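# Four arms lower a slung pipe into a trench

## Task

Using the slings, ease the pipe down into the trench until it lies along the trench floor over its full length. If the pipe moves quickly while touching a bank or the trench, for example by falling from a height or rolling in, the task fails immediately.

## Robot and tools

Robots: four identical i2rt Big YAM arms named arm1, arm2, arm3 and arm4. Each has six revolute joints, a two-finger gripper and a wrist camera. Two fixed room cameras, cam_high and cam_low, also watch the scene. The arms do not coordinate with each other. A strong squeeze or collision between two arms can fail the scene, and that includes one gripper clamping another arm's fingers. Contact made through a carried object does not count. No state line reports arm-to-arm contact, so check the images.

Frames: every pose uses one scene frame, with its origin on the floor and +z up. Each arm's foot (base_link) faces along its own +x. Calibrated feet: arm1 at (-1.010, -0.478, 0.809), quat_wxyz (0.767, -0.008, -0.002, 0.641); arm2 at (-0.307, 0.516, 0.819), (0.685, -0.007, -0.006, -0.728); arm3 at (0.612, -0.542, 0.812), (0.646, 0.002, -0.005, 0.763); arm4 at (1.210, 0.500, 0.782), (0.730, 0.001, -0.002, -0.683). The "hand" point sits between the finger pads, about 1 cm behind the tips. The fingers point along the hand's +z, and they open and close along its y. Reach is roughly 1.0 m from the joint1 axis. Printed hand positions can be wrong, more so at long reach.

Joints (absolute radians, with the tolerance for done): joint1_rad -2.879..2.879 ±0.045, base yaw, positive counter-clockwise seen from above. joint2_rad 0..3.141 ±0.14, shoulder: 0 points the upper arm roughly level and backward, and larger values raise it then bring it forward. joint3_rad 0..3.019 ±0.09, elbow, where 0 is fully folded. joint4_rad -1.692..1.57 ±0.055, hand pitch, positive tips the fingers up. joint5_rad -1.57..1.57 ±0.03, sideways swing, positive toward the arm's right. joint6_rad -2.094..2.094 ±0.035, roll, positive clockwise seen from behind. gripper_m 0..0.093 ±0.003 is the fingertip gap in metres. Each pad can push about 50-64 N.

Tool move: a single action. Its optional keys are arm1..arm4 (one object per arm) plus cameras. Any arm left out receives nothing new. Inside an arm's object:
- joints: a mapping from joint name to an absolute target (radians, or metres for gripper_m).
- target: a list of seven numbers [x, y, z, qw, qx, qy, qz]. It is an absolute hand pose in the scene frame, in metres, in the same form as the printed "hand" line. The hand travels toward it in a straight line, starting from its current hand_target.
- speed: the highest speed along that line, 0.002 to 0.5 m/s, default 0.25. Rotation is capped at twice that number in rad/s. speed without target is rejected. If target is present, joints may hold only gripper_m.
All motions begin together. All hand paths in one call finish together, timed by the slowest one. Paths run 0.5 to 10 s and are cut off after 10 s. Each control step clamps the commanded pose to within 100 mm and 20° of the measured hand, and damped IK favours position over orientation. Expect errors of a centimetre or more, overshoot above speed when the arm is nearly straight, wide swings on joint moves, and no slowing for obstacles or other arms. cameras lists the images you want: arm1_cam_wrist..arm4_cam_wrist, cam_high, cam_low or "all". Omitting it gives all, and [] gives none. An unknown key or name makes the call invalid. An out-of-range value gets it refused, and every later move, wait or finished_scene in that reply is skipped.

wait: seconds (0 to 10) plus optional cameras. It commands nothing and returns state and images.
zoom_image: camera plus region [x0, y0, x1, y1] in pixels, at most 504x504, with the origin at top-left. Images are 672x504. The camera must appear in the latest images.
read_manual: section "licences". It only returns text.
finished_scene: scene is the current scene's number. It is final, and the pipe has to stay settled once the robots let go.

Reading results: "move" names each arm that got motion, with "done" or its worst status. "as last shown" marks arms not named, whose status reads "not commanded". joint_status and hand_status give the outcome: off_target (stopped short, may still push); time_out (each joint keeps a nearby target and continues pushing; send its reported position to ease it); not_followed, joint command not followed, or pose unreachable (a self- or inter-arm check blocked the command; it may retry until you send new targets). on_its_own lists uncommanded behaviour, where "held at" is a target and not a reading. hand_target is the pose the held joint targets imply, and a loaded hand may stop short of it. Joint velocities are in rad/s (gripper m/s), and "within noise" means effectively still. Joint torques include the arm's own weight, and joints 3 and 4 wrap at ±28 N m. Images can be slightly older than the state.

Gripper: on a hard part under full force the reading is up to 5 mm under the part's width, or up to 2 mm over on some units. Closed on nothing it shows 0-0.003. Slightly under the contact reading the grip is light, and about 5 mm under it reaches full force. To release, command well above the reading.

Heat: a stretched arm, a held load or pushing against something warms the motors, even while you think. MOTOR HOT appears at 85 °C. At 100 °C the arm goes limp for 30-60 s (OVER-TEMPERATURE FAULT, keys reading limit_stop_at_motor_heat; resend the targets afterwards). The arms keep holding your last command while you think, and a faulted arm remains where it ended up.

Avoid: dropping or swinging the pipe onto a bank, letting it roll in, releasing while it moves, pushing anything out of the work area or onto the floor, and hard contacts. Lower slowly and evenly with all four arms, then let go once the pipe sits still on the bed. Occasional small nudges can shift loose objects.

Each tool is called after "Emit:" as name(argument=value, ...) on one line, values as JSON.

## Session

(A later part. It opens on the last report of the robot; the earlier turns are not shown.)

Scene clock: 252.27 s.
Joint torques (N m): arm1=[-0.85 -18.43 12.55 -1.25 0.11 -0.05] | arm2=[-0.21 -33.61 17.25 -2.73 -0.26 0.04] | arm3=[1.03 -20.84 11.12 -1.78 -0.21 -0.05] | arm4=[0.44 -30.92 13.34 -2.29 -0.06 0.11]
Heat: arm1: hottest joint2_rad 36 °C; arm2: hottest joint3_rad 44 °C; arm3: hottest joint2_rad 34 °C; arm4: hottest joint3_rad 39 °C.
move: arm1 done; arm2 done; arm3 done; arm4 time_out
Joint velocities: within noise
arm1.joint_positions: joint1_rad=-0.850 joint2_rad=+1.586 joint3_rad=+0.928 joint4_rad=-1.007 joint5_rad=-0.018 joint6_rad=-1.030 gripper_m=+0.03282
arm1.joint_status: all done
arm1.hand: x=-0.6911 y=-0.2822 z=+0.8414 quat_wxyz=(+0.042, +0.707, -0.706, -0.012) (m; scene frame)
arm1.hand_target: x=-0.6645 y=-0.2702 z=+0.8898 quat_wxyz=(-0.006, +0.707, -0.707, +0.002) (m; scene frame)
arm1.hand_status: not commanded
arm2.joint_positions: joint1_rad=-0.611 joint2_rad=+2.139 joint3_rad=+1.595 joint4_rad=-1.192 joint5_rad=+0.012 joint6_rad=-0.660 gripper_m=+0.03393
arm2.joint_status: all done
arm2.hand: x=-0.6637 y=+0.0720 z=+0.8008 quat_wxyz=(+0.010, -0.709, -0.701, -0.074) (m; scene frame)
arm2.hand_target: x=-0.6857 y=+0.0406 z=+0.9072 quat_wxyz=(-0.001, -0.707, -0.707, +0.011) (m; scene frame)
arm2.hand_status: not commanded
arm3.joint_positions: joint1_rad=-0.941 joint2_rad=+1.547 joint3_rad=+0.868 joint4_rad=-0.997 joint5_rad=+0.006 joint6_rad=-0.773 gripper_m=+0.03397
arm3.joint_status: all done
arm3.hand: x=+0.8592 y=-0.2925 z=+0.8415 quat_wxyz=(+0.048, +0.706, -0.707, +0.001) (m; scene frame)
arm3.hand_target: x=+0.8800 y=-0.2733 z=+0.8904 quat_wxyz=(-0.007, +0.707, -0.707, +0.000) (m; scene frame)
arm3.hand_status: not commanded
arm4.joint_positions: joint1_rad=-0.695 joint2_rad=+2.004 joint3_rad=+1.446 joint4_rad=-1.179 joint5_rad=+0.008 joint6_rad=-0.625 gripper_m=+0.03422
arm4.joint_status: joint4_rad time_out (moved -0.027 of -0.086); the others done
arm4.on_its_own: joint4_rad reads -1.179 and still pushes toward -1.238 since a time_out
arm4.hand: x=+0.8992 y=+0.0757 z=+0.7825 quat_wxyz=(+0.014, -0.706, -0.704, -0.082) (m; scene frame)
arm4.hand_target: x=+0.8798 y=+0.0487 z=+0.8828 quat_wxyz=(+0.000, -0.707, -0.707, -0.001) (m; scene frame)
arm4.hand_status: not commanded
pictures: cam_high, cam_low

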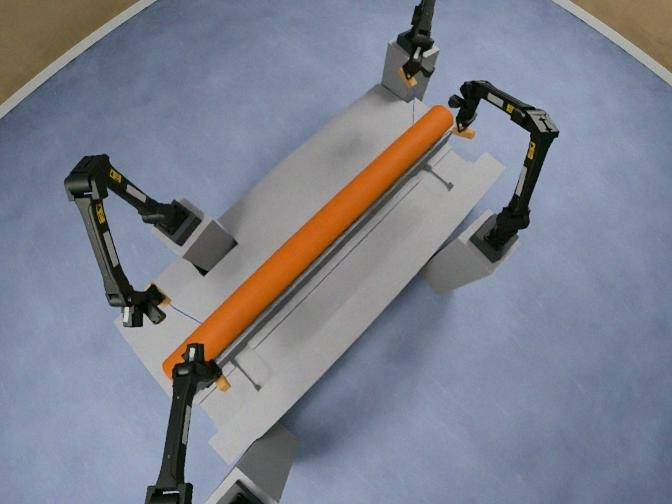

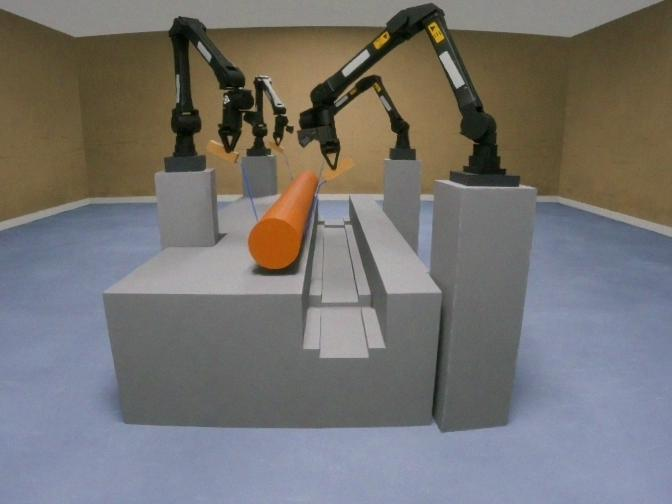

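Emit:
move(arm1={"target": [-0.665, -0.165, 0.900, 0, 0.7071, -0.7071, 0], "speed": 0.06}, arm2={"target": [-0.686, 0.145, 0.900, 0, -0.7071, -0.7071, 0], "speed": 0.06}, arm3={"target": [0.880, -0.165, 0.900, 0, 0.7071, -0.7071, 0], "speed": 0.06}, arm4={"target": [0.878, 0.150, 0.890, 0, -0.7071, -0.7071, 0], "speed": 0.06}, cameras=["cam_low", "cam_high"])

Emit:
zoom_image(camera="cam_low", region=[200, 200, 350, 300])

Scene clock: 261.17 s.
Joint torques (N m): arm1=[-0.32 -19.08 13.71 -1.33 -0.01 0] | arm2=[-2.37 -29.16 11.17 -1.33 -0.33 -0.06] | arm3=[1.14 -24.06 12.22 -1.94 -0.21 0] | arm4=[-0.85 -27.16 8.64 -0.91 -0.11 -0.15]
Heat: arm1: hottest joint3_rad 38 °C; arm2: hottest joint3_rad 45 °C; arm3: hottest joint2_rad 34 °C; arm4: hottest joint3_rad 40 °C.
move: arm1 off_target; arm2 off_target; arm3 off_target; arm4 off_target
Joint velocities: within noise
arm1.joint_positions: joint1_rad=-0.659 joint2_rad=+1.699 joint3_rad=+1.108 joint4_rad=-1.072 joint5_rad=-0.018 joint6_rad=-0.842 gripper_m=+0.03283
arm1.joint_status: not commanded
arm1.hand: x=-0.6917 y=-0.1866 z=+0.8503 quat_wxyz=(+0.044, +0.708, -0.705, -0.003) (m; scene frame)
arm1.hand_target: x=-0.6677 y=-0.1673 z=+0.8997 quat_wxyz=(-0.001, +0.707, -0.707, +0.000) (m; scene frame)
arm1.hand_status: off_target (0.060 m and 5.0 deg from the pose sent, 0.134 m and 5.0 deg at the start)
arm2.joint_positions: joint1_rad=-0.706 joint2_rad=+1.947 joint3_rad=+1.368 joint4_rad=-1.129 joint5_rad=+0.018 joint6_rad=-0.769 gripper_m=+0.03393
arm2.joint_status: not commanded
arm2.hand: x=-0.6634 y=+0.1515 z=+0.8314 quat_wxyz=(+0.005, -0.705, -0.707, -0.062) (m; scene frame)
arm2.hand_target: x=-0.6838 y=+0.1468 z=+0.8970 quat_wxyz=(+0.001, -0.707, -0.707, +0.000) (m; scene frame)
arm2.hand_status: off_target (0.073 m and 7.1 deg from the pose sent, 0.125 m and 8.6 deg at the start; pose on its path clipped on 14 of 78 steps)
arm3.joint_positions: joint1_rad=-0.780 joint2_rad=+1.726 joint3_rad=+1.107 joint4_rad=-1.068 joint5_rad=+0.004 joint6_rad=-0.614 gripper_m=+0.03397
arm3.joint_status: not commanded
arm3.hand: x=+0.8610 y=-0.1922 z=+0.8444 quat_wxyz=(+0.052, +0.706, -0.706, +0.010) (m; scene frame)
arm3.hand_target: x=+0.8780 y=-0.1680 z=+0.8991 quat_wxyz=(-0.001, +0.707, -0.707, +0.000) (m; scene frame)
arm3.hand_status: off_target (0.065 m and 6.1 deg from the pose sent, 0.142 m and 5.5 deg at the start)
arm4.joint_positions: joint1_rad=-0.802 joint2_rad=+1.800 joint3_rad=+1.240 joint4_rad=-1.141 joint5_rad=+0.012 joint6_rad=-0.727 gripper_m=+0.03423
arm4.joint_status: not commanded
arm4.hand: x=+0.8951 y=+0.1563 z=+0.8187 quat_wxyz=(+0.007, -0.708, -0.703, -0.065) (m; scene frame)
arm4.hand_target: x=+0.8801 y=+0.1518 z=+0.8857 quat_wxyz=(+0.002, -0.707, -0.707, +0.000) (m; scene frame)
arm4.hand_status: off_target (0.074 m and 7.6 deg from the pose sent, 0.132 m and 9.6 deg at the start; pose on its path clipped on 7 of 78 steps)
pictures: cam_high, cam_low

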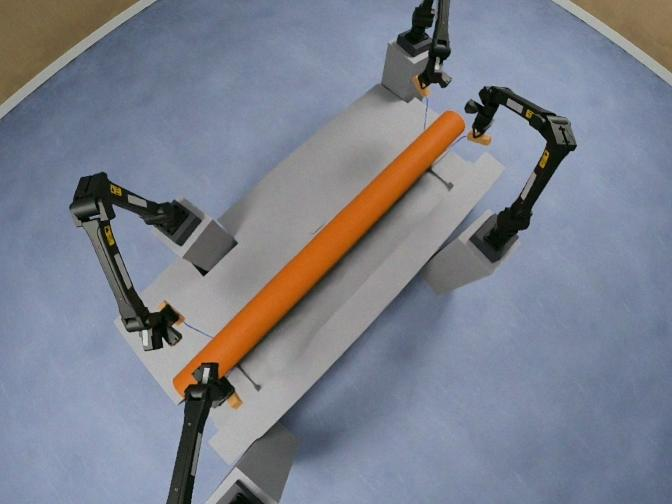

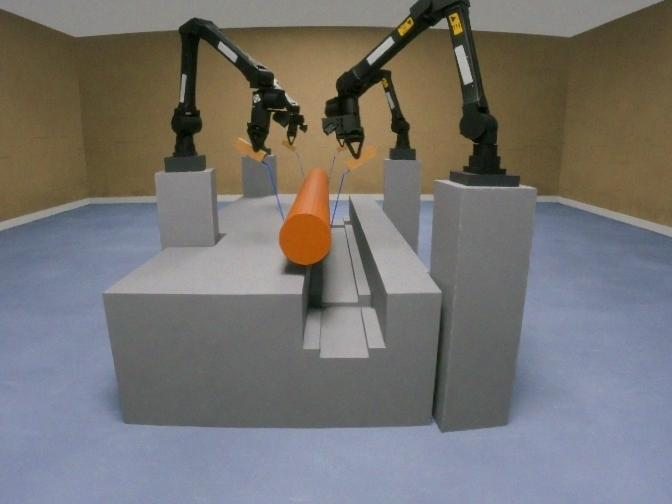

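Scaled by 3.360.

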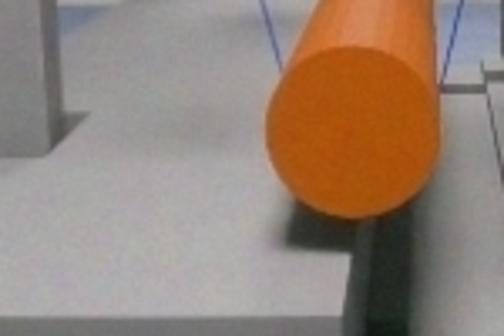

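Emit:
move(arm1={"target": [-0.668, -0.055, 0.905, 0, 0.7071, -0.7071, 0], "speed": 0.06}, arm2={"target": [-0.684, 0.257, 0.885, 0, -0.7071, -0.7071, 0], "speed": 0.06}, arm3={"target": [0.878, -0.052, 0.910, 0, 0.7071, -0.7071, 0], "speed": 0.06}, arm4={"target": [0.880, 0.260, 0.885, 0, -0.7071, -0.7071, 0], "speed": 0.06}, cameras=["cam_low", "cam_high"])

Emit:
zoom_image(camera="cam_low", region=[240, 200, 440, 370])

Emit:
zoom_image(camera="cam_high", region=[160, 270, 330, 440])

Emit:
zoom_image(camera="cam_high", region=[370, 80, 520, 230])

Scene clock: 270.10 s.
Joint torques (N m): arm1=[-0.67 -23.82 14.2 -1.31 -0.01 -0.02] | arm2=[-2.37 -23.82 10.35 -1.21 -0.18 -0.08] | arm3=[1.14 -30.33 12.68 -1.87 -0.2 0.01] | arm4=[-0.85 -22.07 8.8 -0.88 0.02 -0.16]
Heat: arm1: hottest joint3_rad 40 °C; arm2: hottest joint3_rad 46 °C; arm3: hottest joint3_rad 36 °C; arm4: hottest joint3_rad 39 °C.
move: arm1 off_target; arm2 off_target; arm3 off_target; arm4 off_target
Joint velocities: within noise
arm1.joint_positions: joint1_rad=-0.502 joint2_rad=+1.889 joint3_rad=+1.363 joint4_rad=-1.153 joint5_rad=-0.017 joint6_rad=-0.687 gripper_m=+0.03283
arm1.joint_status: not commanded
arm1.hand: x=-0.6929 y=-0.0810 z=+0.8423 quat_wxyz=(+0.053, +0.708, -0.704, +0.005) (m; scene frame)
arm1.hand_target: x=-0.6711 y=-0.0587 z=+0.9046 quat_wxyz=(-0.001, +0.707, -0.707, +0.000) (m; scene frame)
arm1.hand_status: off_target (0.072 m and 6.1 deg from the pose sent, 0.144 m and 5.1 deg at the start)
arm2.joint_positions: joint1_rad=-0.877 joint2_rad=+1.774 joint3_rad=+1.119 joint4_rad=-1.031 joint5_rad=+0.015 joint6_rad=-0.941 gripper_m=+0.03393
arm2.joint_status: not commanded
arm2.hand: x=-0.6631 y=+0.2591 z=+0.8351 quat_wxyz=(-0.007, -0.705, -0.707, -0.052) (m; scene frame)
arm2.hand_target: x=-0.6825 y=+0.2578 z=+0.8829 quat_wxyz=(+0.001, -0.707, -0.707, +0.000) (m; scene frame)
arm2.hand_status: off_target (0.054 m and 6.0 deg from the pose sent, 0.120 m and 7.1 deg at the start)
arm3.joint_positions: joint1_rad=-0.660 joint2_rad=+1.956 joint3_rad=+1.429 joint4_rad=-1.179 joint5_rad=+0.003 joint6_rad=-0.495 gripper_m=+0.03397
arm3.joint_status: not commanded
arm3.hand: x=+0.8614 y=-0.0817 z=+0.8378 quat_wxyz=(+0.060, +0.706, -0.705, +0.018) (m; scene frame)
arm3.hand_target: x=+0.8756 y=-0.0565 z=+0.9088 quat_wxyz=(-0.001, +0.707, -0.707, +0.000) (m; scene frame)
arm3.hand_status: off_target (0.080 m and 7.1 deg from the pose sent, 0.156 m and 6.1 deg at the start)
arm4.joint_positions: joint1_rad=-0.985 joint2_rad=+1.607 joint3_rad=+1.013 joint4_rad=-1.092 joint5_rad=+0.007 joint6_rad=-0.910 gripper_m=+0.03425
arm4.joint_status: not commanded
arm4.hand: x=+0.8972 y=+0.2634 z=+0.8299 quat_wxyz=(-0.006, -0.709, -0.703, -0.058) (m; scene frame)
arm4.hand_target: x=+0.8817 y=+0.2609 z=+0.8817 quat_wxyz=(+0.001, -0.707, -0.707, +0.000) (m; scene frame)
arm4.hand_status: off_target (0.058 m and 6.7 deg from the pose sent, 0.124 m and 7.6 deg at the start)
pictures: cam_high, cam_low

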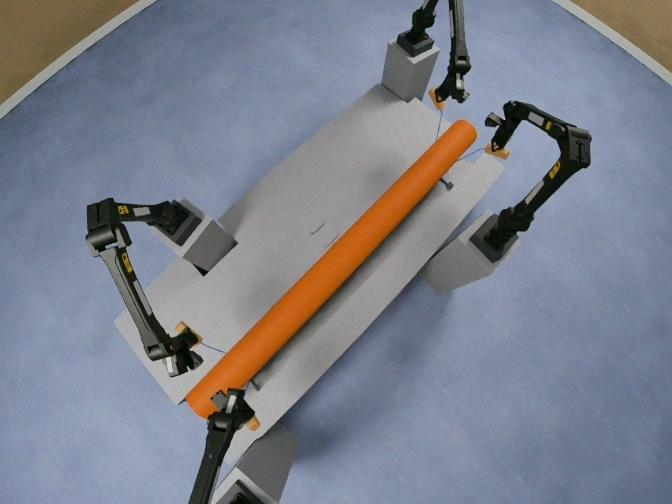

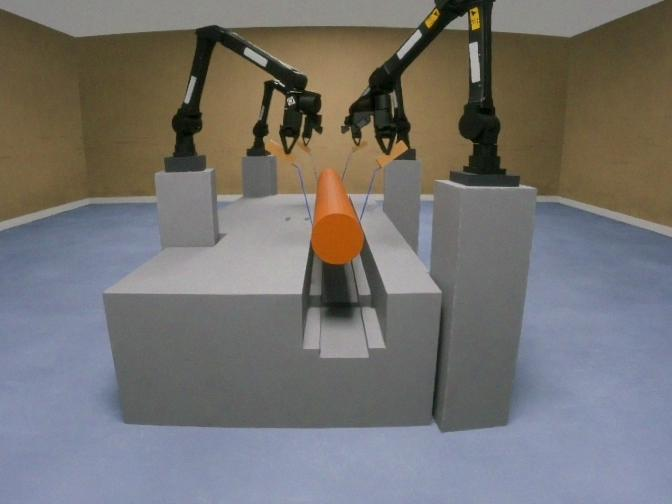

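Scaled by 2.520.

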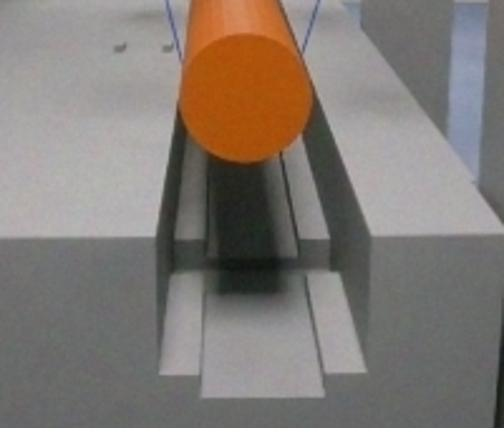

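Scaled by 2.965.

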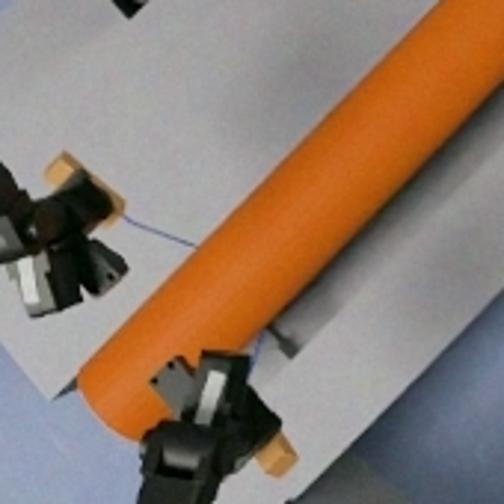

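Scaled by 3.360.

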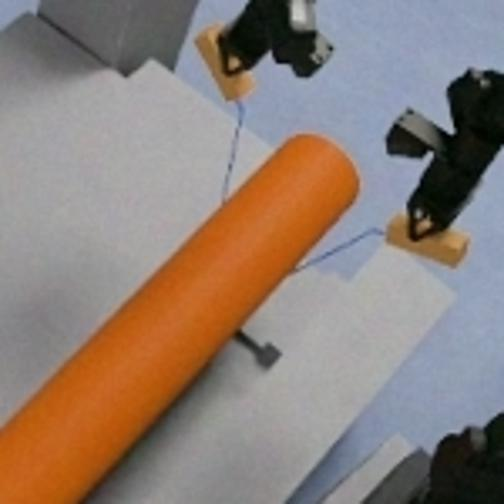

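Emit:
move(cameras=["arm1_cam_wrist", "arm2_cam_wrist", "arm3_cam_wrist", "arm4_cam_wrist", "cam_low"])

Emit:
zoom_image(camera="cam_low", region=[280, 160, 400, 270])

Scene clock: 280.47 s.
Joint torques (N m): arm1=[-1.03 -23.88 14.11 -1.4 0.02 -0.02] | arm2=[-2.32 -24.06 10.35 -1.21 -0.18 -0.07] | arm3=[1.2 -30.27 12.66 -1.89 -0.2 0] | arm4=[-0.91 -22.07 8.77 -0.91 0.06 -0.15]
Heat: arm1: hottest joint3_rad 45 °C; arm2: hottest joint3_rad 45 °C; arm3: hottest joint3_rad 38 °C; arm4: hottest joint3_rad 39 °C.
Joint velocities: within noise
arm1.joint_positions: joint1_rad=-0.502 joint2_rad=+1.889 joint3_rad=+1.363 joint4_rad=-1.153 joint5_rad=-0.017 joint6_rad=-0.686 gripper_m=+0.03283
arm1.joint_status: not commanded
arm1.hand: x=-0.6929 y=-0.0810 z=+0.8423 quat_wxyz=(+0.053, +0.708, -0.705, +0.005) (m; scene frame)
arm1.hand_target: x=-0.6711 y=-0.0587 z=+0.9046 quat_wxyz=(-0.001, +0.707, -0.707, +0.000) (m; scene frame)
arm1.hand_status: off_target (0.072 m and 6.1 deg from the pose sent, 0.144 m and 5.1 deg at the start)
arm2.joint_positions: joint1_rad=-0.877 joint2_rad=+1.774 joint3_rad=+1.119 joint4_rad=-1.031 joint5_rad=+0.016 joint6_rad=-0.941 gripper_m=+0.03393
arm2.joint_status: not commanded
arm2.hand: x=-0.6632 y=+0.2592 z=+0.8351 quat_wxyz=(-0.006, -0.705, -0.708, -0.052) (m; scene frame)
arm2.hand_target: x=-0.6825 y=+0.2578 z=+0.8829 quat_wxyz=(+0.001, -0.707, -0.707, +0.000) (m; scene frame)
arm2.hand_status: off_target (0.054 m and 6.0 deg from the pose sent, 0.120 m and 7.1 deg at the start)
arm3.joint_positions: joint1_rad=-0.660 joint2_rad=+1.956 joint3_rad=+1.429 joint4_rad=-1.179 joint5_rad=+0.003 joint6_rad=-0.494 gripper_m=+0.03397
arm3.joint_status: not commanded
arm3.hand: x=+0.8614 y=-0.0817 z=+0.8378 quat_wxyz=(+0.060, +0.706, -0.706, +0.018) (m; scene frame)
arm3.hand_target: x=+0.8756 y=-0.0565 z=+0.9088 quat_wxyz=(-0.001, +0.707, -0.707, +0.000) (m; scene frame)
arm3.hand_status: off_target (0.080 m and 7.1 deg from the pose sent, 0.156 m and 6.1 deg at the start)
arm4.joint_positions: joint1_rad=-0.985 joint2_rad=+1.607 joint3_rad=+1.013 joint4_rad=-1.092 joint5_rad=+0.006 joint6_rad=-0.910 gripper_m=+0.03426
arm4.joint_status: not commanded
arm4.hand: x=+0.8972 y=+0.2634 z=+0.8299 quat_wxyz=(-0.007, -0.709, -0.703, -0.058) (m; scene frame)
arm4.hand_target: x=+0.8817 y=+0.2608 z=+0.8817 quat_wxyz=(+0.001, -0.707, -0.707, +0.000) (m; scene frame)
arm4.hand_status: off_target (0.058 m and 6.7 deg from the pose sent, 0.124 m and 7.6 deg at the start)
pictures: arm1_cam_wrist, arm2_cam_wrist, arm3_cam_wrist, arm4_cam_wrist, cam_low

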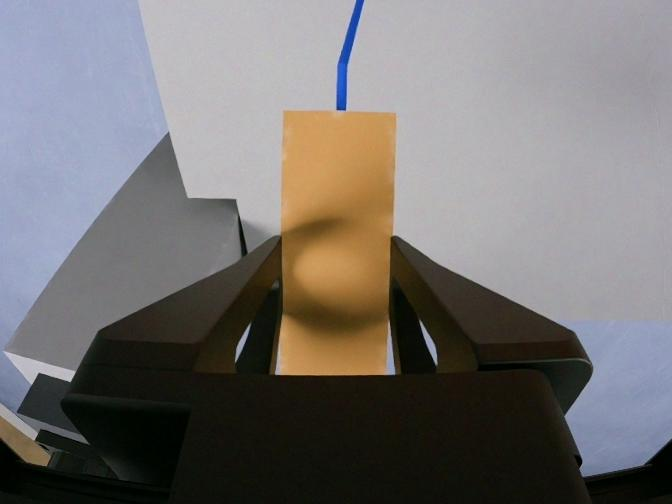

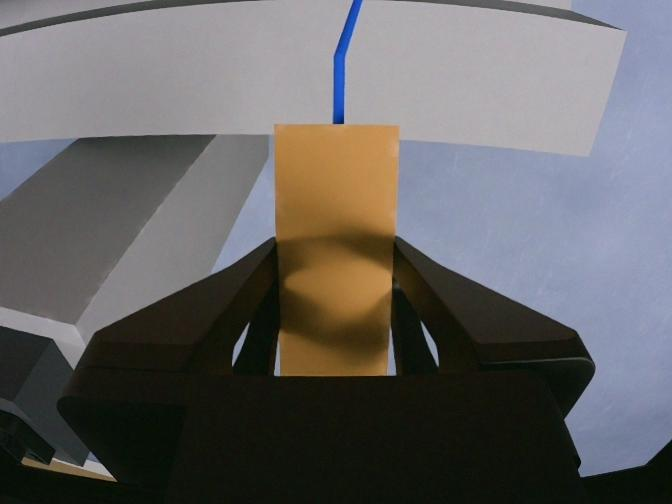

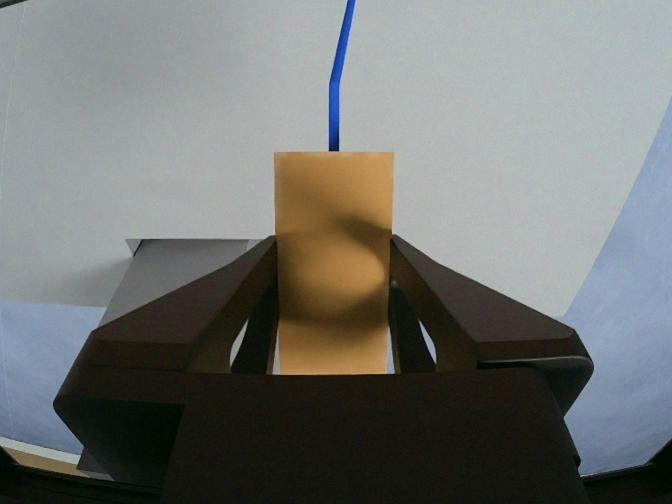

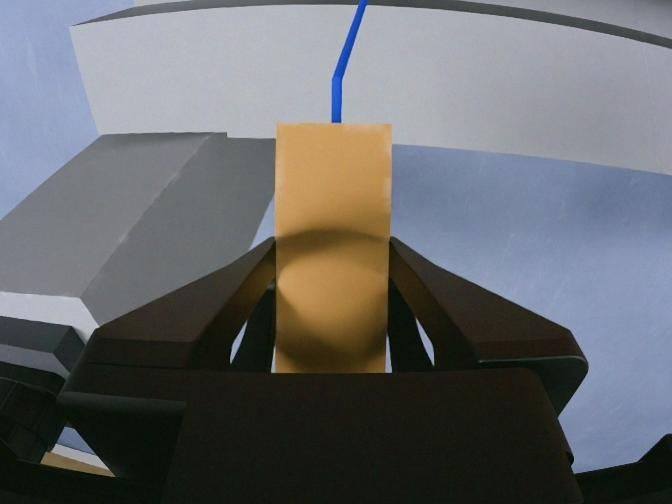

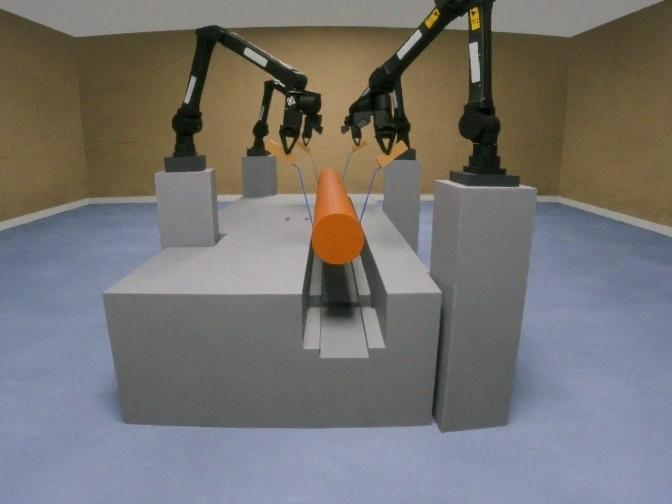

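Scaled by 4.200.

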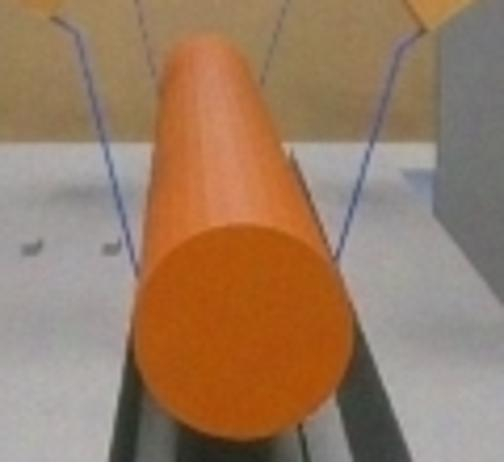

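Emit:
move(arm1={"target": [-0.671, -0.028, 0.905, 0, 0.7071, -0.7071, 0], "speed": 0.05}, arm2={"target": [-0.682, 0.288, 0.883, 0, -0.7071, -0.7071, 0], "speed": 0.05}, arm3={"target": [0.876, -0.041, 0.909, 0, 0.7071, -0.7071, 0], "speed": 0.05}, arm4={"target": [0.882, 0.276, 0.882, 0, -0.7071, -0.7071, 0], "speed": 0.05}, cameras=["cam_low", "cam_high"])

Emit:
zoom_image(camera="cam_low", region=[280, 160, 400, 270])

Scene clock: 294.07 s.
Joint torques (N m): arm1=[-0.97 -24.53 14.6 -1.5 -0.04 -0.03] | arm2=[-2.37 -23.06 10.13 -1.14 -0.17 -0.09] | arm3=[1.26 -30.56 13.04 -2.09 -0.2 0.03] | arm4=[-1.08 -21.36 8.58 -0.85 0.06 -0.19]
Heat: arm1: hottest joint3_rad 49 °C; arm2: hottest joint3_rad 44 °C; arm3: hottest joint3_rad 41 °C; arm4: hottest joint3_rad 39 °C.
move: arm1 off_target; arm2 off_target; arm3 off_target; arm4 off_target
Joint velocities: within noise
arm1.joint_positions: joint1_rad=-0.469 joint2_rad=+1.935 joint3_rad=+1.428 joint4_rad=-1.170 joint5_rad=-0.017 joint6_rad=-0.654 gripper_m=+0.03283
arm1.joint_status: not commanded
arm1.hand: x=-0.6942 y=-0.0552 z=+0.8394 quat_wxyz=(+0.052, +0.708, -0.705, +0.007) (m; scene frame)
arm1.hand_target: x=-0.6741 y=-0.0321 z=+0.9045 quat_wxyz=(-0.001, +0.707, -0.707, +0.000) (m; scene frame)
arm1.hand_status: off_target (0.075 m and 6.0 deg from the pose sent, 0.085 m and 6.1 deg at the start)
arm2.joint_positions: joint1_rad=-0.930 joint2_rad=+1.732 joint3_rad=+1.063 joint4_rad=-1.015 joint5_rad=+0.017 joint6_rad=-0.994 gripper_m=+0.03393
arm2.joint_status: not commanded
arm2.hand: x=-0.6612 y=+0.2882 z=+0.8363 quat_wxyz=(-0.009, -0.704, -0.708, -0.050) (m; scene frame)
arm2.hand_target: x=-0.6806 y=+0.2886 z=+0.8811 quat_wxyz=(+0.001, -0.707, -0.707, +0.000) (m; scene frame)
arm2.hand_status: off_target (0.051 m and 5.9 deg from the pose sent, 0.059 m and 6.0 deg at the start)
arm3.joint_positions: joint1_rad=-0.650 joint2_rad=+1.977 joint3_rad=+1.454 joint4_rad=-1.181 joint5_rad=+0.003 joint6_rad=-0.483 gripper_m=+0.03397
arm3.joint_status: not commanded
arm3.hand: x=+0.8607 y=-0.0723 z=+0.8345 quat_wxyz=(+0.059, +0.705, -0.706, +0.019) (m; scene frame)
arm3.hand_target: x=+0.8735 y=-0.0458 z=+0.9077 quat_wxyz=(-0.001, +0.707, -0.707, +0.000) (m; scene frame)
arm3.hand_status: off_target (0.082 m and 7.1 deg from the pose sent, 0.083 m and 7.1 deg at the start)
arm4.joint_positions: joint1_rad=-1.010 joint2_rad=+1.582 joint3_rad=+0.982 joint4_rad=-1.082 joint5_rad=+0.007 joint6_rad=-0.938 gripper_m=+0.03426
arm4.joint_status: not commanded
arm4.hand: x=+0.8994 y=+0.2772 z=+0.8295 quat_wxyz=(-0.008, -0.708, -0.704, -0.056) (m; scene frame)
arm4.hand_target: x=+0.8836 y=+0.2767 z=+0.8787 quat_wxyz=(+0.002, -0.707, -0.707, +0.000) (m; scene frame)
arm4.hand_status: off_target (0.055 m and 6.5 deg from the pose sent, 0.056 m and 6.7 deg at the start)
pictures: cam_high, cam_low

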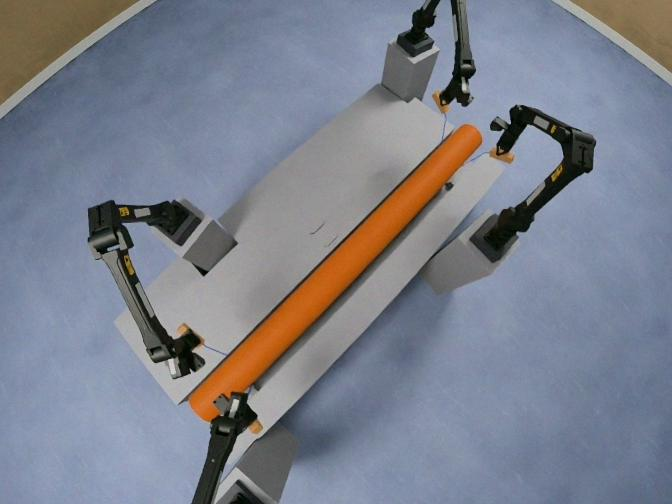

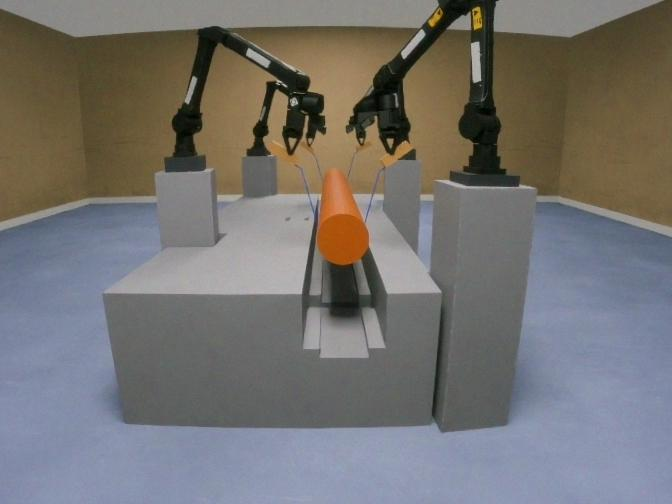

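Scaled by 4.200.

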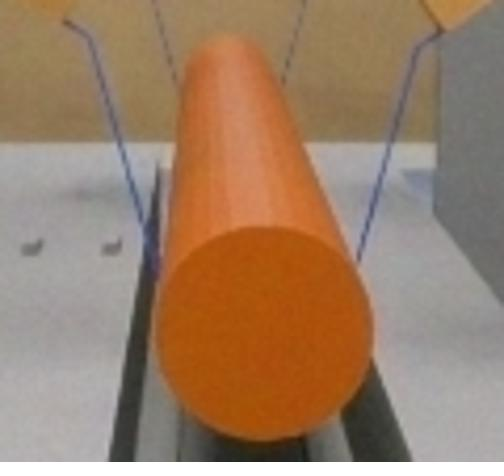

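Emit:
zoom_image(camera="cam_high", region=[370, 80, 520, 230])

Emit:
zoom_image(camera="cam_low", region=[310, 190, 370, 250])

Emit:
zoom_image(camera="cam_high", region=[160, 270, 330, 440])

Scaled by 3.360.

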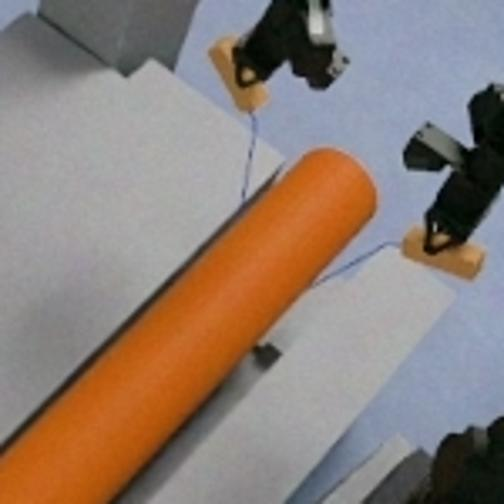

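Scaled by 8.400.

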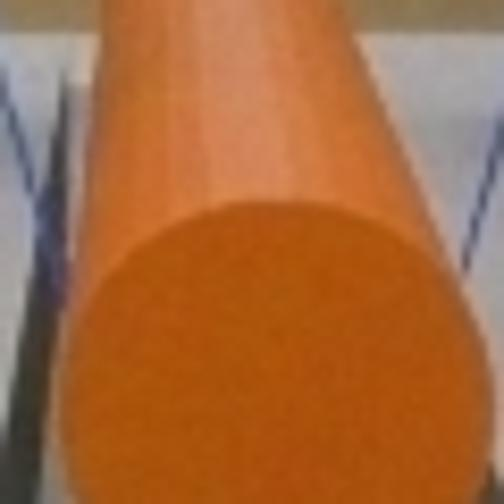

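Scaled by 2.965.

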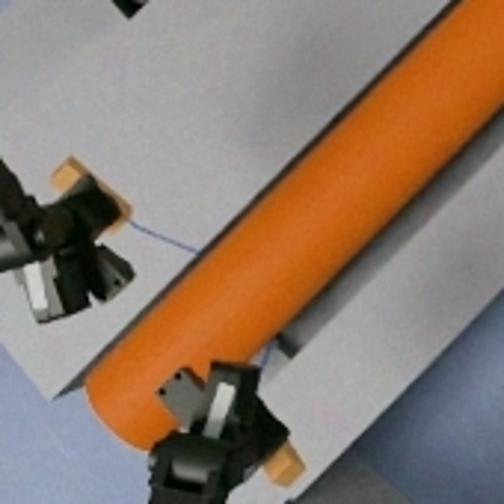

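Emit:
move(arm1={"target": [-0.674, -0.032, 0.780, 0, 0.7071, -0.7071, 0], "speed": 0.05}, arm2={"target": [-0.681, 0.289, 0.758, 0, -0.7071, -0.7071, 0], "speed": 0.05}, arm3={"target": [0.874, -0.046, 0.783, 0, 0.7071, -0.7071, 0], "speed": 0.05}, arm4={"target": [0.884, 0.277, 0.755, 0, -0.7071, -0.7071, 0], "speed": 0.05}, cameras=["cam_low", "cam_high"])

Emit:
zoom_image(camera="cam_low", region=[280, 250, 400, 370])

Emit:
zoom_image(camera="cam_low", region=[280, 170, 400, 290])

Emit:
zoom_image(camera="cam_high", region=[370, 80, 520, 230])

Emit:
zoom_image(camera="cam_high", region=[160, 270, 330, 440])

Scene clock: 308.30 s.
Joint torques (N m): arm1=[-0.32 -25.23 8.29 -0.24 -0.01 0.02] | arm2=[-2.84 -21.13 7.01 -0.88 -0.23 -0.05] | arm3=[1.2 -31.44 7.36 -0.85 -0.19 -0.02] | arm4=[-1.26 -18.9 5.91 -0.54 -0.01 -0.12]
Heat: arm1: hottest joint3_rad 47 °C; arm2: hottest joint3_rad 43 °C; arm3: hottest joint3_rad 42 °C; arm4: hottest joint3_rad 38 °C.
move: arm1 off_target; arm2 off_target; arm3 off_target; arm4 off_target
Joint velocities: within noise
arm1.joint_positions: joint1_rad=-0.468 joint2_rad=+2.090 joint3_rad=+1.369 joint4_rad=-0.927 joint5_rad=-0.017 joint6_rad=-0.652 gripper_m=+0.03283
arm1.joint_status: not commanded
arm1.hand: x=-0.6881 y=-0.0489 z=+0.7376 quat_wxyz=(+0.038, +0.708, -0.705, +0.005) (m; scene frame)
arm1.hand_target: x=-0.6748 y=-0.0329 z=+0.7793 quat_wxyz=(+0.000, +0.707, -0.707, +0.000) (m; scene frame)
arm1.hand_status: off_target (0.048 m and 4.4 deg from the pose sent, 0.067 m and 6.0 deg at the start)
arm2.joint_positions: joint1_rad=-0.931 joint2_rad=+1.924 joint3_rad=+0.969 joint4_rad=-0.692 joint5_rad=+0.017 joint6_rad=-1.004 gripper_m=+0.03394
arm2.joint_status: not commanded
arm2.hand: x=-0.6594 y=+0.2885 z=+0.7295 quat_wxyz=(-0.005, -0.702, -0.711, -0.032) (m; scene frame)
arm2.hand_target: x=-0.6803 y=+0.2894 z=+0.7570 quat_wxyz=(+0.001, -0.707, -0.707, +0.000) (m; scene frame)
arm2.hand_status: off_target (0.036 m and 3.8 deg from the pose sent, 0.081 m and 5.9 deg at the start)
arm3.joint_positions: joint1_rad=-0.650 joint2_rad=+2.127 joint3_rad=+1.383 joint4_rad=-0.928 joint5_rad=+0.002 joint6_rad=-0.482 gripper_m=+0.03397
arm3.joint_status: not commanded
arm3.hand: x=+0.8625 y=-0.0684 z=+0.7302 quat_wxyz=(+0.044, +0.705, -0.707, +0.014) (m; scene frame)
arm3.hand_target: x=+0.8732 y=-0.0476 z=+0.7815 quat_wxyz=(+0.000, +0.707, -0.707, +0.000) (m; scene frame)
arm3.hand_status: off_target (0.058 m and 5.3 deg from the pose sent, 0.059 m and 7.1 deg at the start)
arm4.joint_positions: joint1_rad=-1.010 joint2_rad=+1.762 joint3_rad=+0.850 joint4_rad=-0.729 joint5_rad=+0.007 joint6_rad=-0.944 gripper_m=+0.03426
arm4.joint_status: not commanded
arm4.hand: x=+0.9035 y=+0.2798 z=+0.7234 quat_wxyz=(-0.004, -0.707, -0.707, -0.036) (m; scene frame)
arm4.hand_target: x=+0.8846 y=+0.2772 z=+0.7535 quat_wxyz=(+0.001, -0.707, -0.707, +0.000) (m; scene frame)
arm4.hand_status: off_target (0.037 m and 4.1 deg from the pose sent, 0.076 m and 6.5 deg at the start)
pictures: cam_high, cam_low

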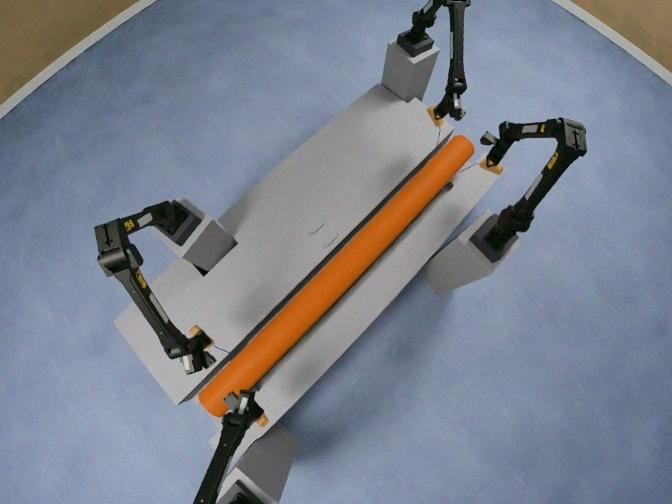

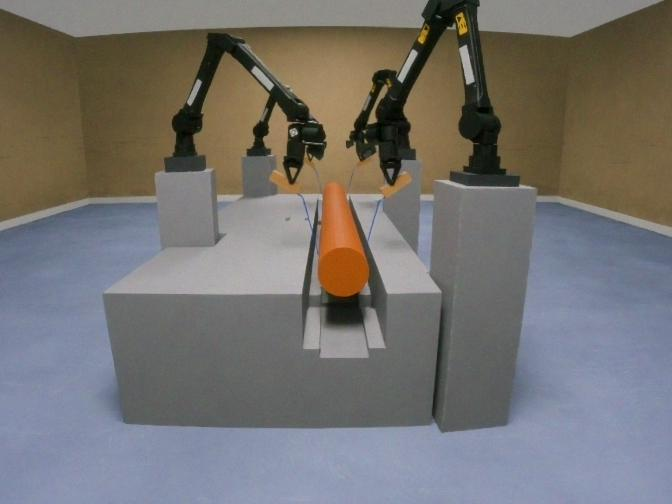

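Scaled by 4.200.

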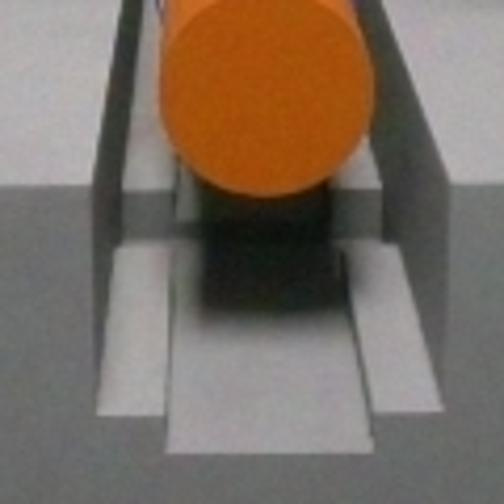

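Scaled by 4.200.

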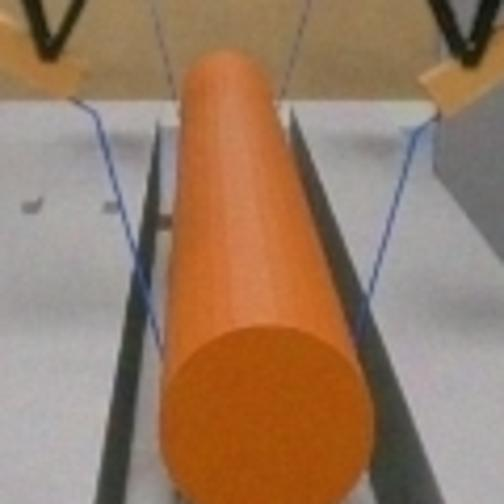

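Scaled by 3.360.

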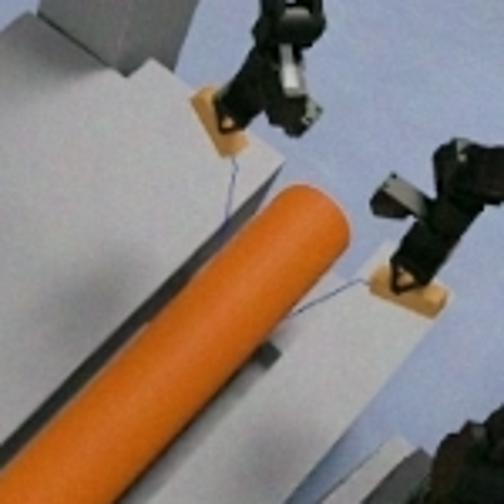

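Scaled by 2.965.

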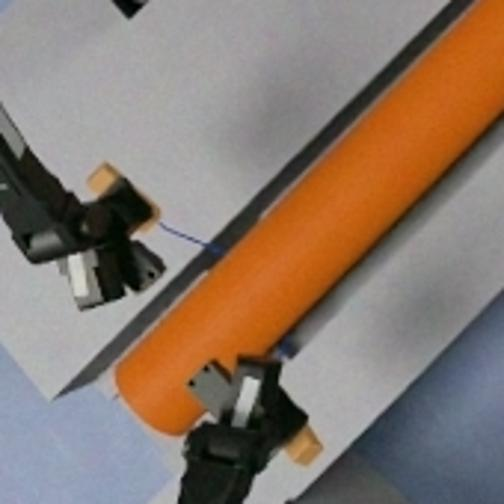

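Emit:
move(arm1={"target": [-0.674, -0.033, 0.680, 0, 0.7071, -0.7071, 0], "speed": 0.05}, arm2={"target": [-0.681, 0.287, 0.660, 0, -0.7071, -0.7071, 0], "speed": 0.05}, arm3={"target": [0.874, -0.048, 0.685, 0, 0.7071, -0.7071, 0], "speed": 0.05}, arm4={"target": [0.884, 0.275, 0.660, 0, -0.7071, -0.7071, 0], "speed": 0.05}, cameras=["cam_low", "cam_high"])

Emit:
zoom_image(camera="cam_low", region=[280, 250, 400, 370])

Emit:
zoom_image(camera="cam_low", region=[280, 170, 400, 290])

Scene clock: 319.80 s.
Joint torques (N m): arm1=[-0.67 -26.05 6.3 -0.05 -0.02 -0.01] | arm2=[-2.67 -21.54 5.76 -0.87 -0.23 -0.04] | arm3=[0.97 -31.38 5.81 -0.79 -0.2 -0.03] | arm4=[-1.03 -19.9 3.47 -0.39 -0.03 -0.09]
Heat: arm1: hottest joint3_rad 46 °C; arm2: hottest joint3_rad 42 °C; arm3: hottest joint3_rad 40 °C; arm4: hottest joint3_rad 37 °C.
move: arm1 off_target; arm2 off_target; arm3 off_target; arm4 off_target
Joint velocities: within noise
arm1.joint_positions: joint1_rad=-0.467 joint2_rad=+2.258 joint3_rad=+1.352 joint4_rad=-0.729 joint5_rad=-0.017 joint6_rad=-0.650 gripper_m=+0.03283
arm1.joint_status: not commanded
arm1.hand: x=-0.6890 y=-0.0513 z=+0.6435 quat_wxyz=(+0.032, +0.708, -0.705, +0.004) (m; scene frame)
arm1.hand_target: x=-0.6745 y=-0.0336 z=+0.6794 quat_wxyz=(+0.000, +0.707, -0.707, +0.000) (m; scene frame)
arm1.hand_status: off_target (0.043 m and 3.7 deg from the pose sent, 0.061 m and 4.4 deg at the start)
arm2.joint_positions: joint1_rad=-0.931 joint2_rad=+2.151 joint3_rad=+0.965 joint4_rad=-0.458 joint5_rad=+0.017 joint6_rad=-1.005 gripper_m=+0.03394
arm2.joint_status: not commanded
arm2.hand: x=-0.6537 y=+0.2909 z=+0.6346 quat_wxyz=(-0.005, -0.702, -0.711, -0.031) (m; scene frame)
arm2.hand_target: x=-0.6804 y=+0.2876 z=+0.6594 quat_wxyz=(+0.001, -0.707, -0.707, +0.000) (m; scene frame)
arm2.hand_status: off_target (0.038 m and 3.7 deg from the pose sent, 0.073 m and 3.8 deg at the start)
arm3.joint_positions: joint1_rad=-0.650 joint2_rad=+2.286 joint3_rad=+1.363 joint4_rad=-0.735 joint5_rad=+0.002 joint6_rad=-0.482 gripper_m=+0.03397
arm3.joint_status: not commanded
arm3.hand: x=+0.8605 y=-0.0718 z=+0.6396 quat_wxyz=(+0.037, +0.706, -0.708, +0.012) (m; scene frame)
arm3.hand_target: x=+0.8735 y=-0.0491 z=+0.6838 quat_wxyz=(+0.000, +0.707, -0.707, +0.000) (m; scene frame)
arm3.hand_status: off_target (0.053 m and 4.4 deg from the pose sent, 0.051 m and 5.3 deg at the start)
arm4.joint_positions: joint1_rad=-1.010 joint2_rad=+1.997 joint3_rad=+0.834 joint4_rad=-0.467 joint5_rad=+0.007 joint6_rad=-0.944 gripper_m=+0.03426
arm4.joint_status: not commanded
arm4.hand: x=+0.9038 y=+0.2797 z=+0.6323 quat_wxyz=(-0.004, -0.707, -0.707, -0.031) (m; scene frame)
arm4.hand_target: x=+0.8844 y=+0.2753 z=+0.6586 quat_wxyz=(+0.001, -0.707, -0.707, +0.000) (m; scene frame)
arm4.hand_status: off_target (0.034 m and 3.5 deg from the pose sent, 0.067 m and 4.1 deg at the start)
pictures: cam_high, cam_low

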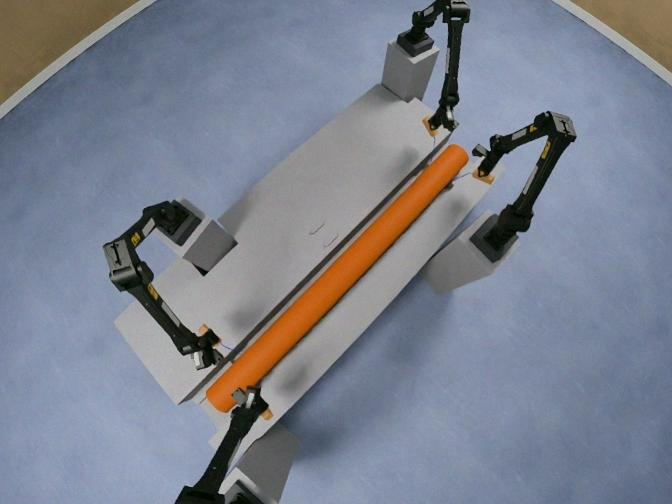

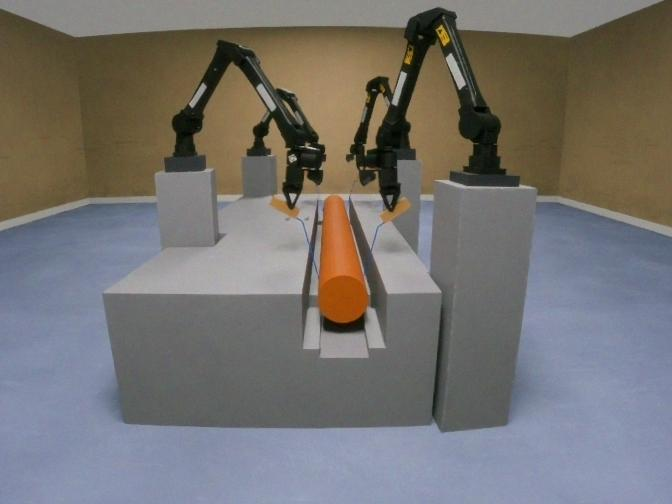

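Scaled by 4.200.

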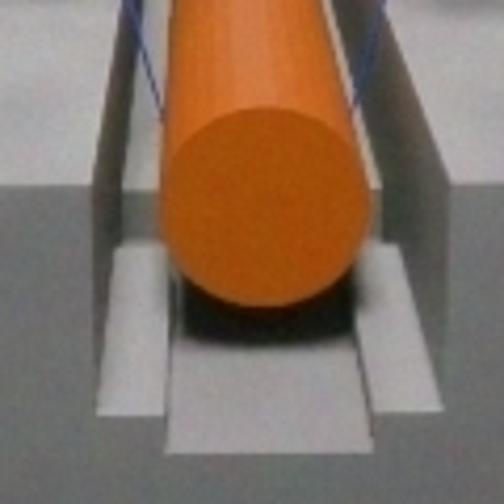

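Scaled by 4.200.

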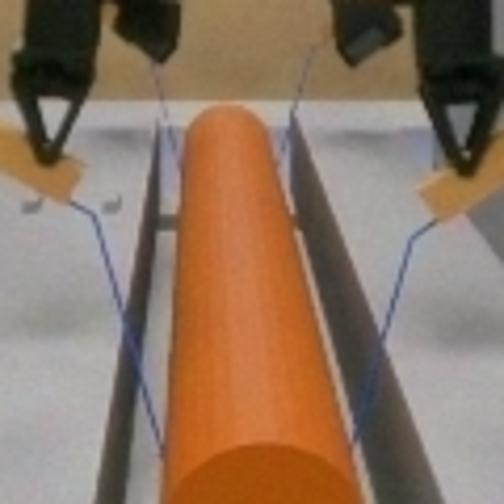

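Emit:
move(arm1={"target": [-0.674, -0.036, 0.600, 0, 0.7071, -0.7071, 0], "speed": 0.03}, arm2={"target": [-0.681, 0.287, 0.582, 0, -0.7071, -0.7071, 0], "speed": 0.03}, arm3={"target": [0.874, -0.050, 0.605, 0, 0.7071, -0.7071, 0], "speed": 0.03}, arm4={"target": [0.884, 0.274, 0.582, 0, -0.7071, -0.7071, 0], "speed": 0.03}, cameras=["cam_low", "cam_high"])

Emit:
zoom_image(camera="cam_low", region=[280, 250, 400, 370])

Emit:
zoom_image(camera="cam_low", region=[280, 170, 400, 290])

Scene clock: 326.17 s.
Joint torques (N m): arm1=[-0.38 -21.13 7.68 0.81 0.01 0.03] | arm2=[-2.02 -18.02 5.11 -0.23 -0.2 0.04] | arm3=[0.91 -25.82 6.6 0.06 -0.2 -0.06] | arm4=[-0.62 -15.68 3.73 0.36 -0.06 -0.02]
Heat: arm1: hottest joint3_rad 45 °C; arm2: hottest joint2_rad 41 °C; arm3: hottest joint3_rad 39 °C; arm4: hottest joint3_rad 36 °C.
move: arm1 off_target; arm2 off_target; arm3 off_target; arm4 off_target
Joint velocities: within noise
arm1.joint_positions: joint1_rad=-0.467 joint2_rad=+2.353 joint3_rad=+1.352 joint4_rad=-0.613 joint5_rad=-0.017 joint6_rad=-0.649 gripper_m=+0.03283
arm1.joint_status: not commanded
arm1.hand: x=-0.6895 y=-0.0534 z=+0.5934 quat_wxyz=(+0.021, +0.708, -0.706, +0.003) (m; scene frame)
arm1.hand_target: x=-0.6743 y=-0.0364 z=+0.6008 quat_wxyz=(+0.000, +0.707, -0.707, +0.000) (m; scene frame)
arm1.hand_status: off_target (0.024 m and 2.5 deg from the pose sent, 0.049 m and 3.7 deg at the start)
arm2.joint_positions: joint1_rad=-0.942 joint2_rad=+2.304 joint3_rad=+1.008 joint4_rad=-0.322 joint5_rad=+0.015 joint6_rad=-1.014 gripper_m=+0.03394
arm2.joint_status: not commanded
arm2.hand: x=-0.6613 y=+0.2901 z=+0.5770 quat_wxyz=(-0.003, -0.703, -0.711, -0.018) (m; scene frame)
arm2.hand_target: x=-0.6809 y=+0.2871 z=+0.5825 quat_wxyz=(+0.000, -0.707, -0.707, +0.000) (m; scene frame)
arm2.hand_status: off_target (0.021 m and 2.2 deg from the pose sent, 0.059 m and 3.7 deg at the start)
arm3.joint_positions: joint1_rad=-0.650 joint2_rad=+2.378 joint3_rad=+1.370 joint4_rad=-0.621 joint5_rad=+0.002 joint6_rad=-0.482 gripper_m=+0.03397
arm3.joint_status: not commanded
arm3.hand: x=+0.8614 y=-0.0700 z=+0.5921 quat_wxyz=(+0.023, +0.706, -0.708, +0.007) (m; scene frame)
arm3.hand_target: x=+0.8737 y=-0.0506 z=+0.6056 quat_wxyz=(+0.000, +0.707, -0.707, +0.000) (m; scene frame)
arm3.hand_status: off_target (0.027 m and 2.7 deg from the pose sent, 0.043 m and 4.4 deg at the start)
arm4.joint_positions: joint1_rad=-1.017 joint2_rad=+2.156 joint3_rad=+0.848 joint4_rad=-0.302 joint5_rad=+0.007 joint6_rad=-0.949 gripper_m=+0.03426
arm4.joint_status: not commanded
arm4.hand: x=+0.9027 y=+0.2814 z=+0.5753 quat_wxyz=(-0.002, -0.708, -0.706, -0.021) (m; scene frame)
arm4.hand_target: x=+0.8842 y=+0.2742 z=+0.5824 quat_wxyz=(+0.000, -0.707, -0.707, +0.000) (m; scene frame)
arm4.hand_status: off_target (0.021 m and 2.4 deg from the pose sent, 0.054 m and 3.6 deg at the start)
pictures: cam_high, cam_low

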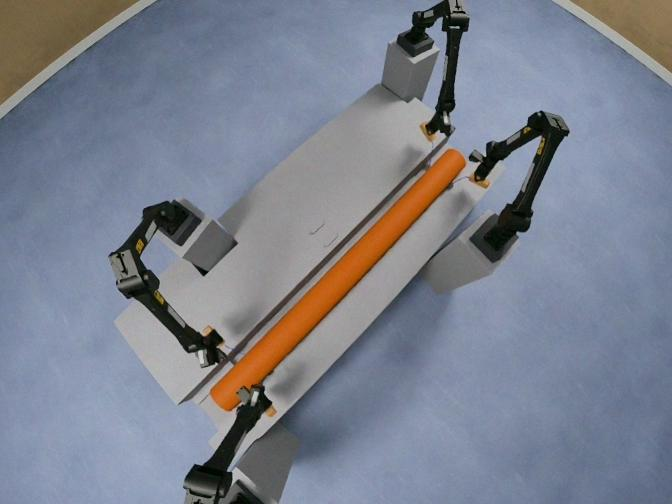

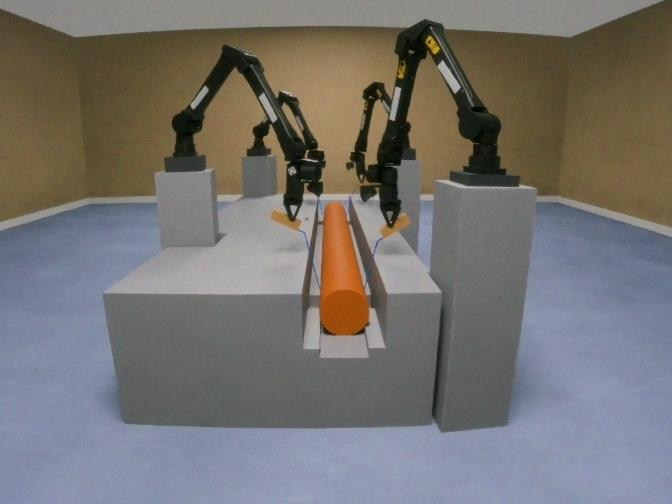

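Scaled by 4.200.

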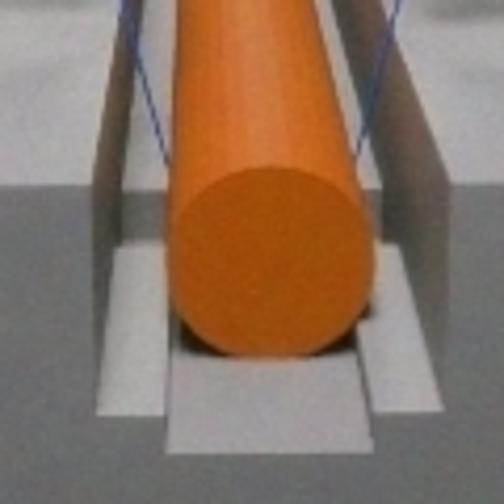

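Scaled by 4.200.

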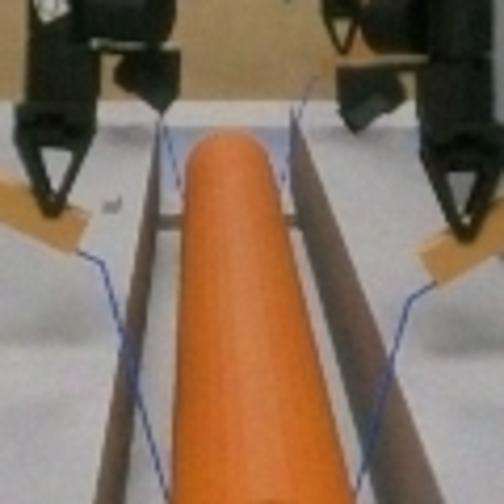

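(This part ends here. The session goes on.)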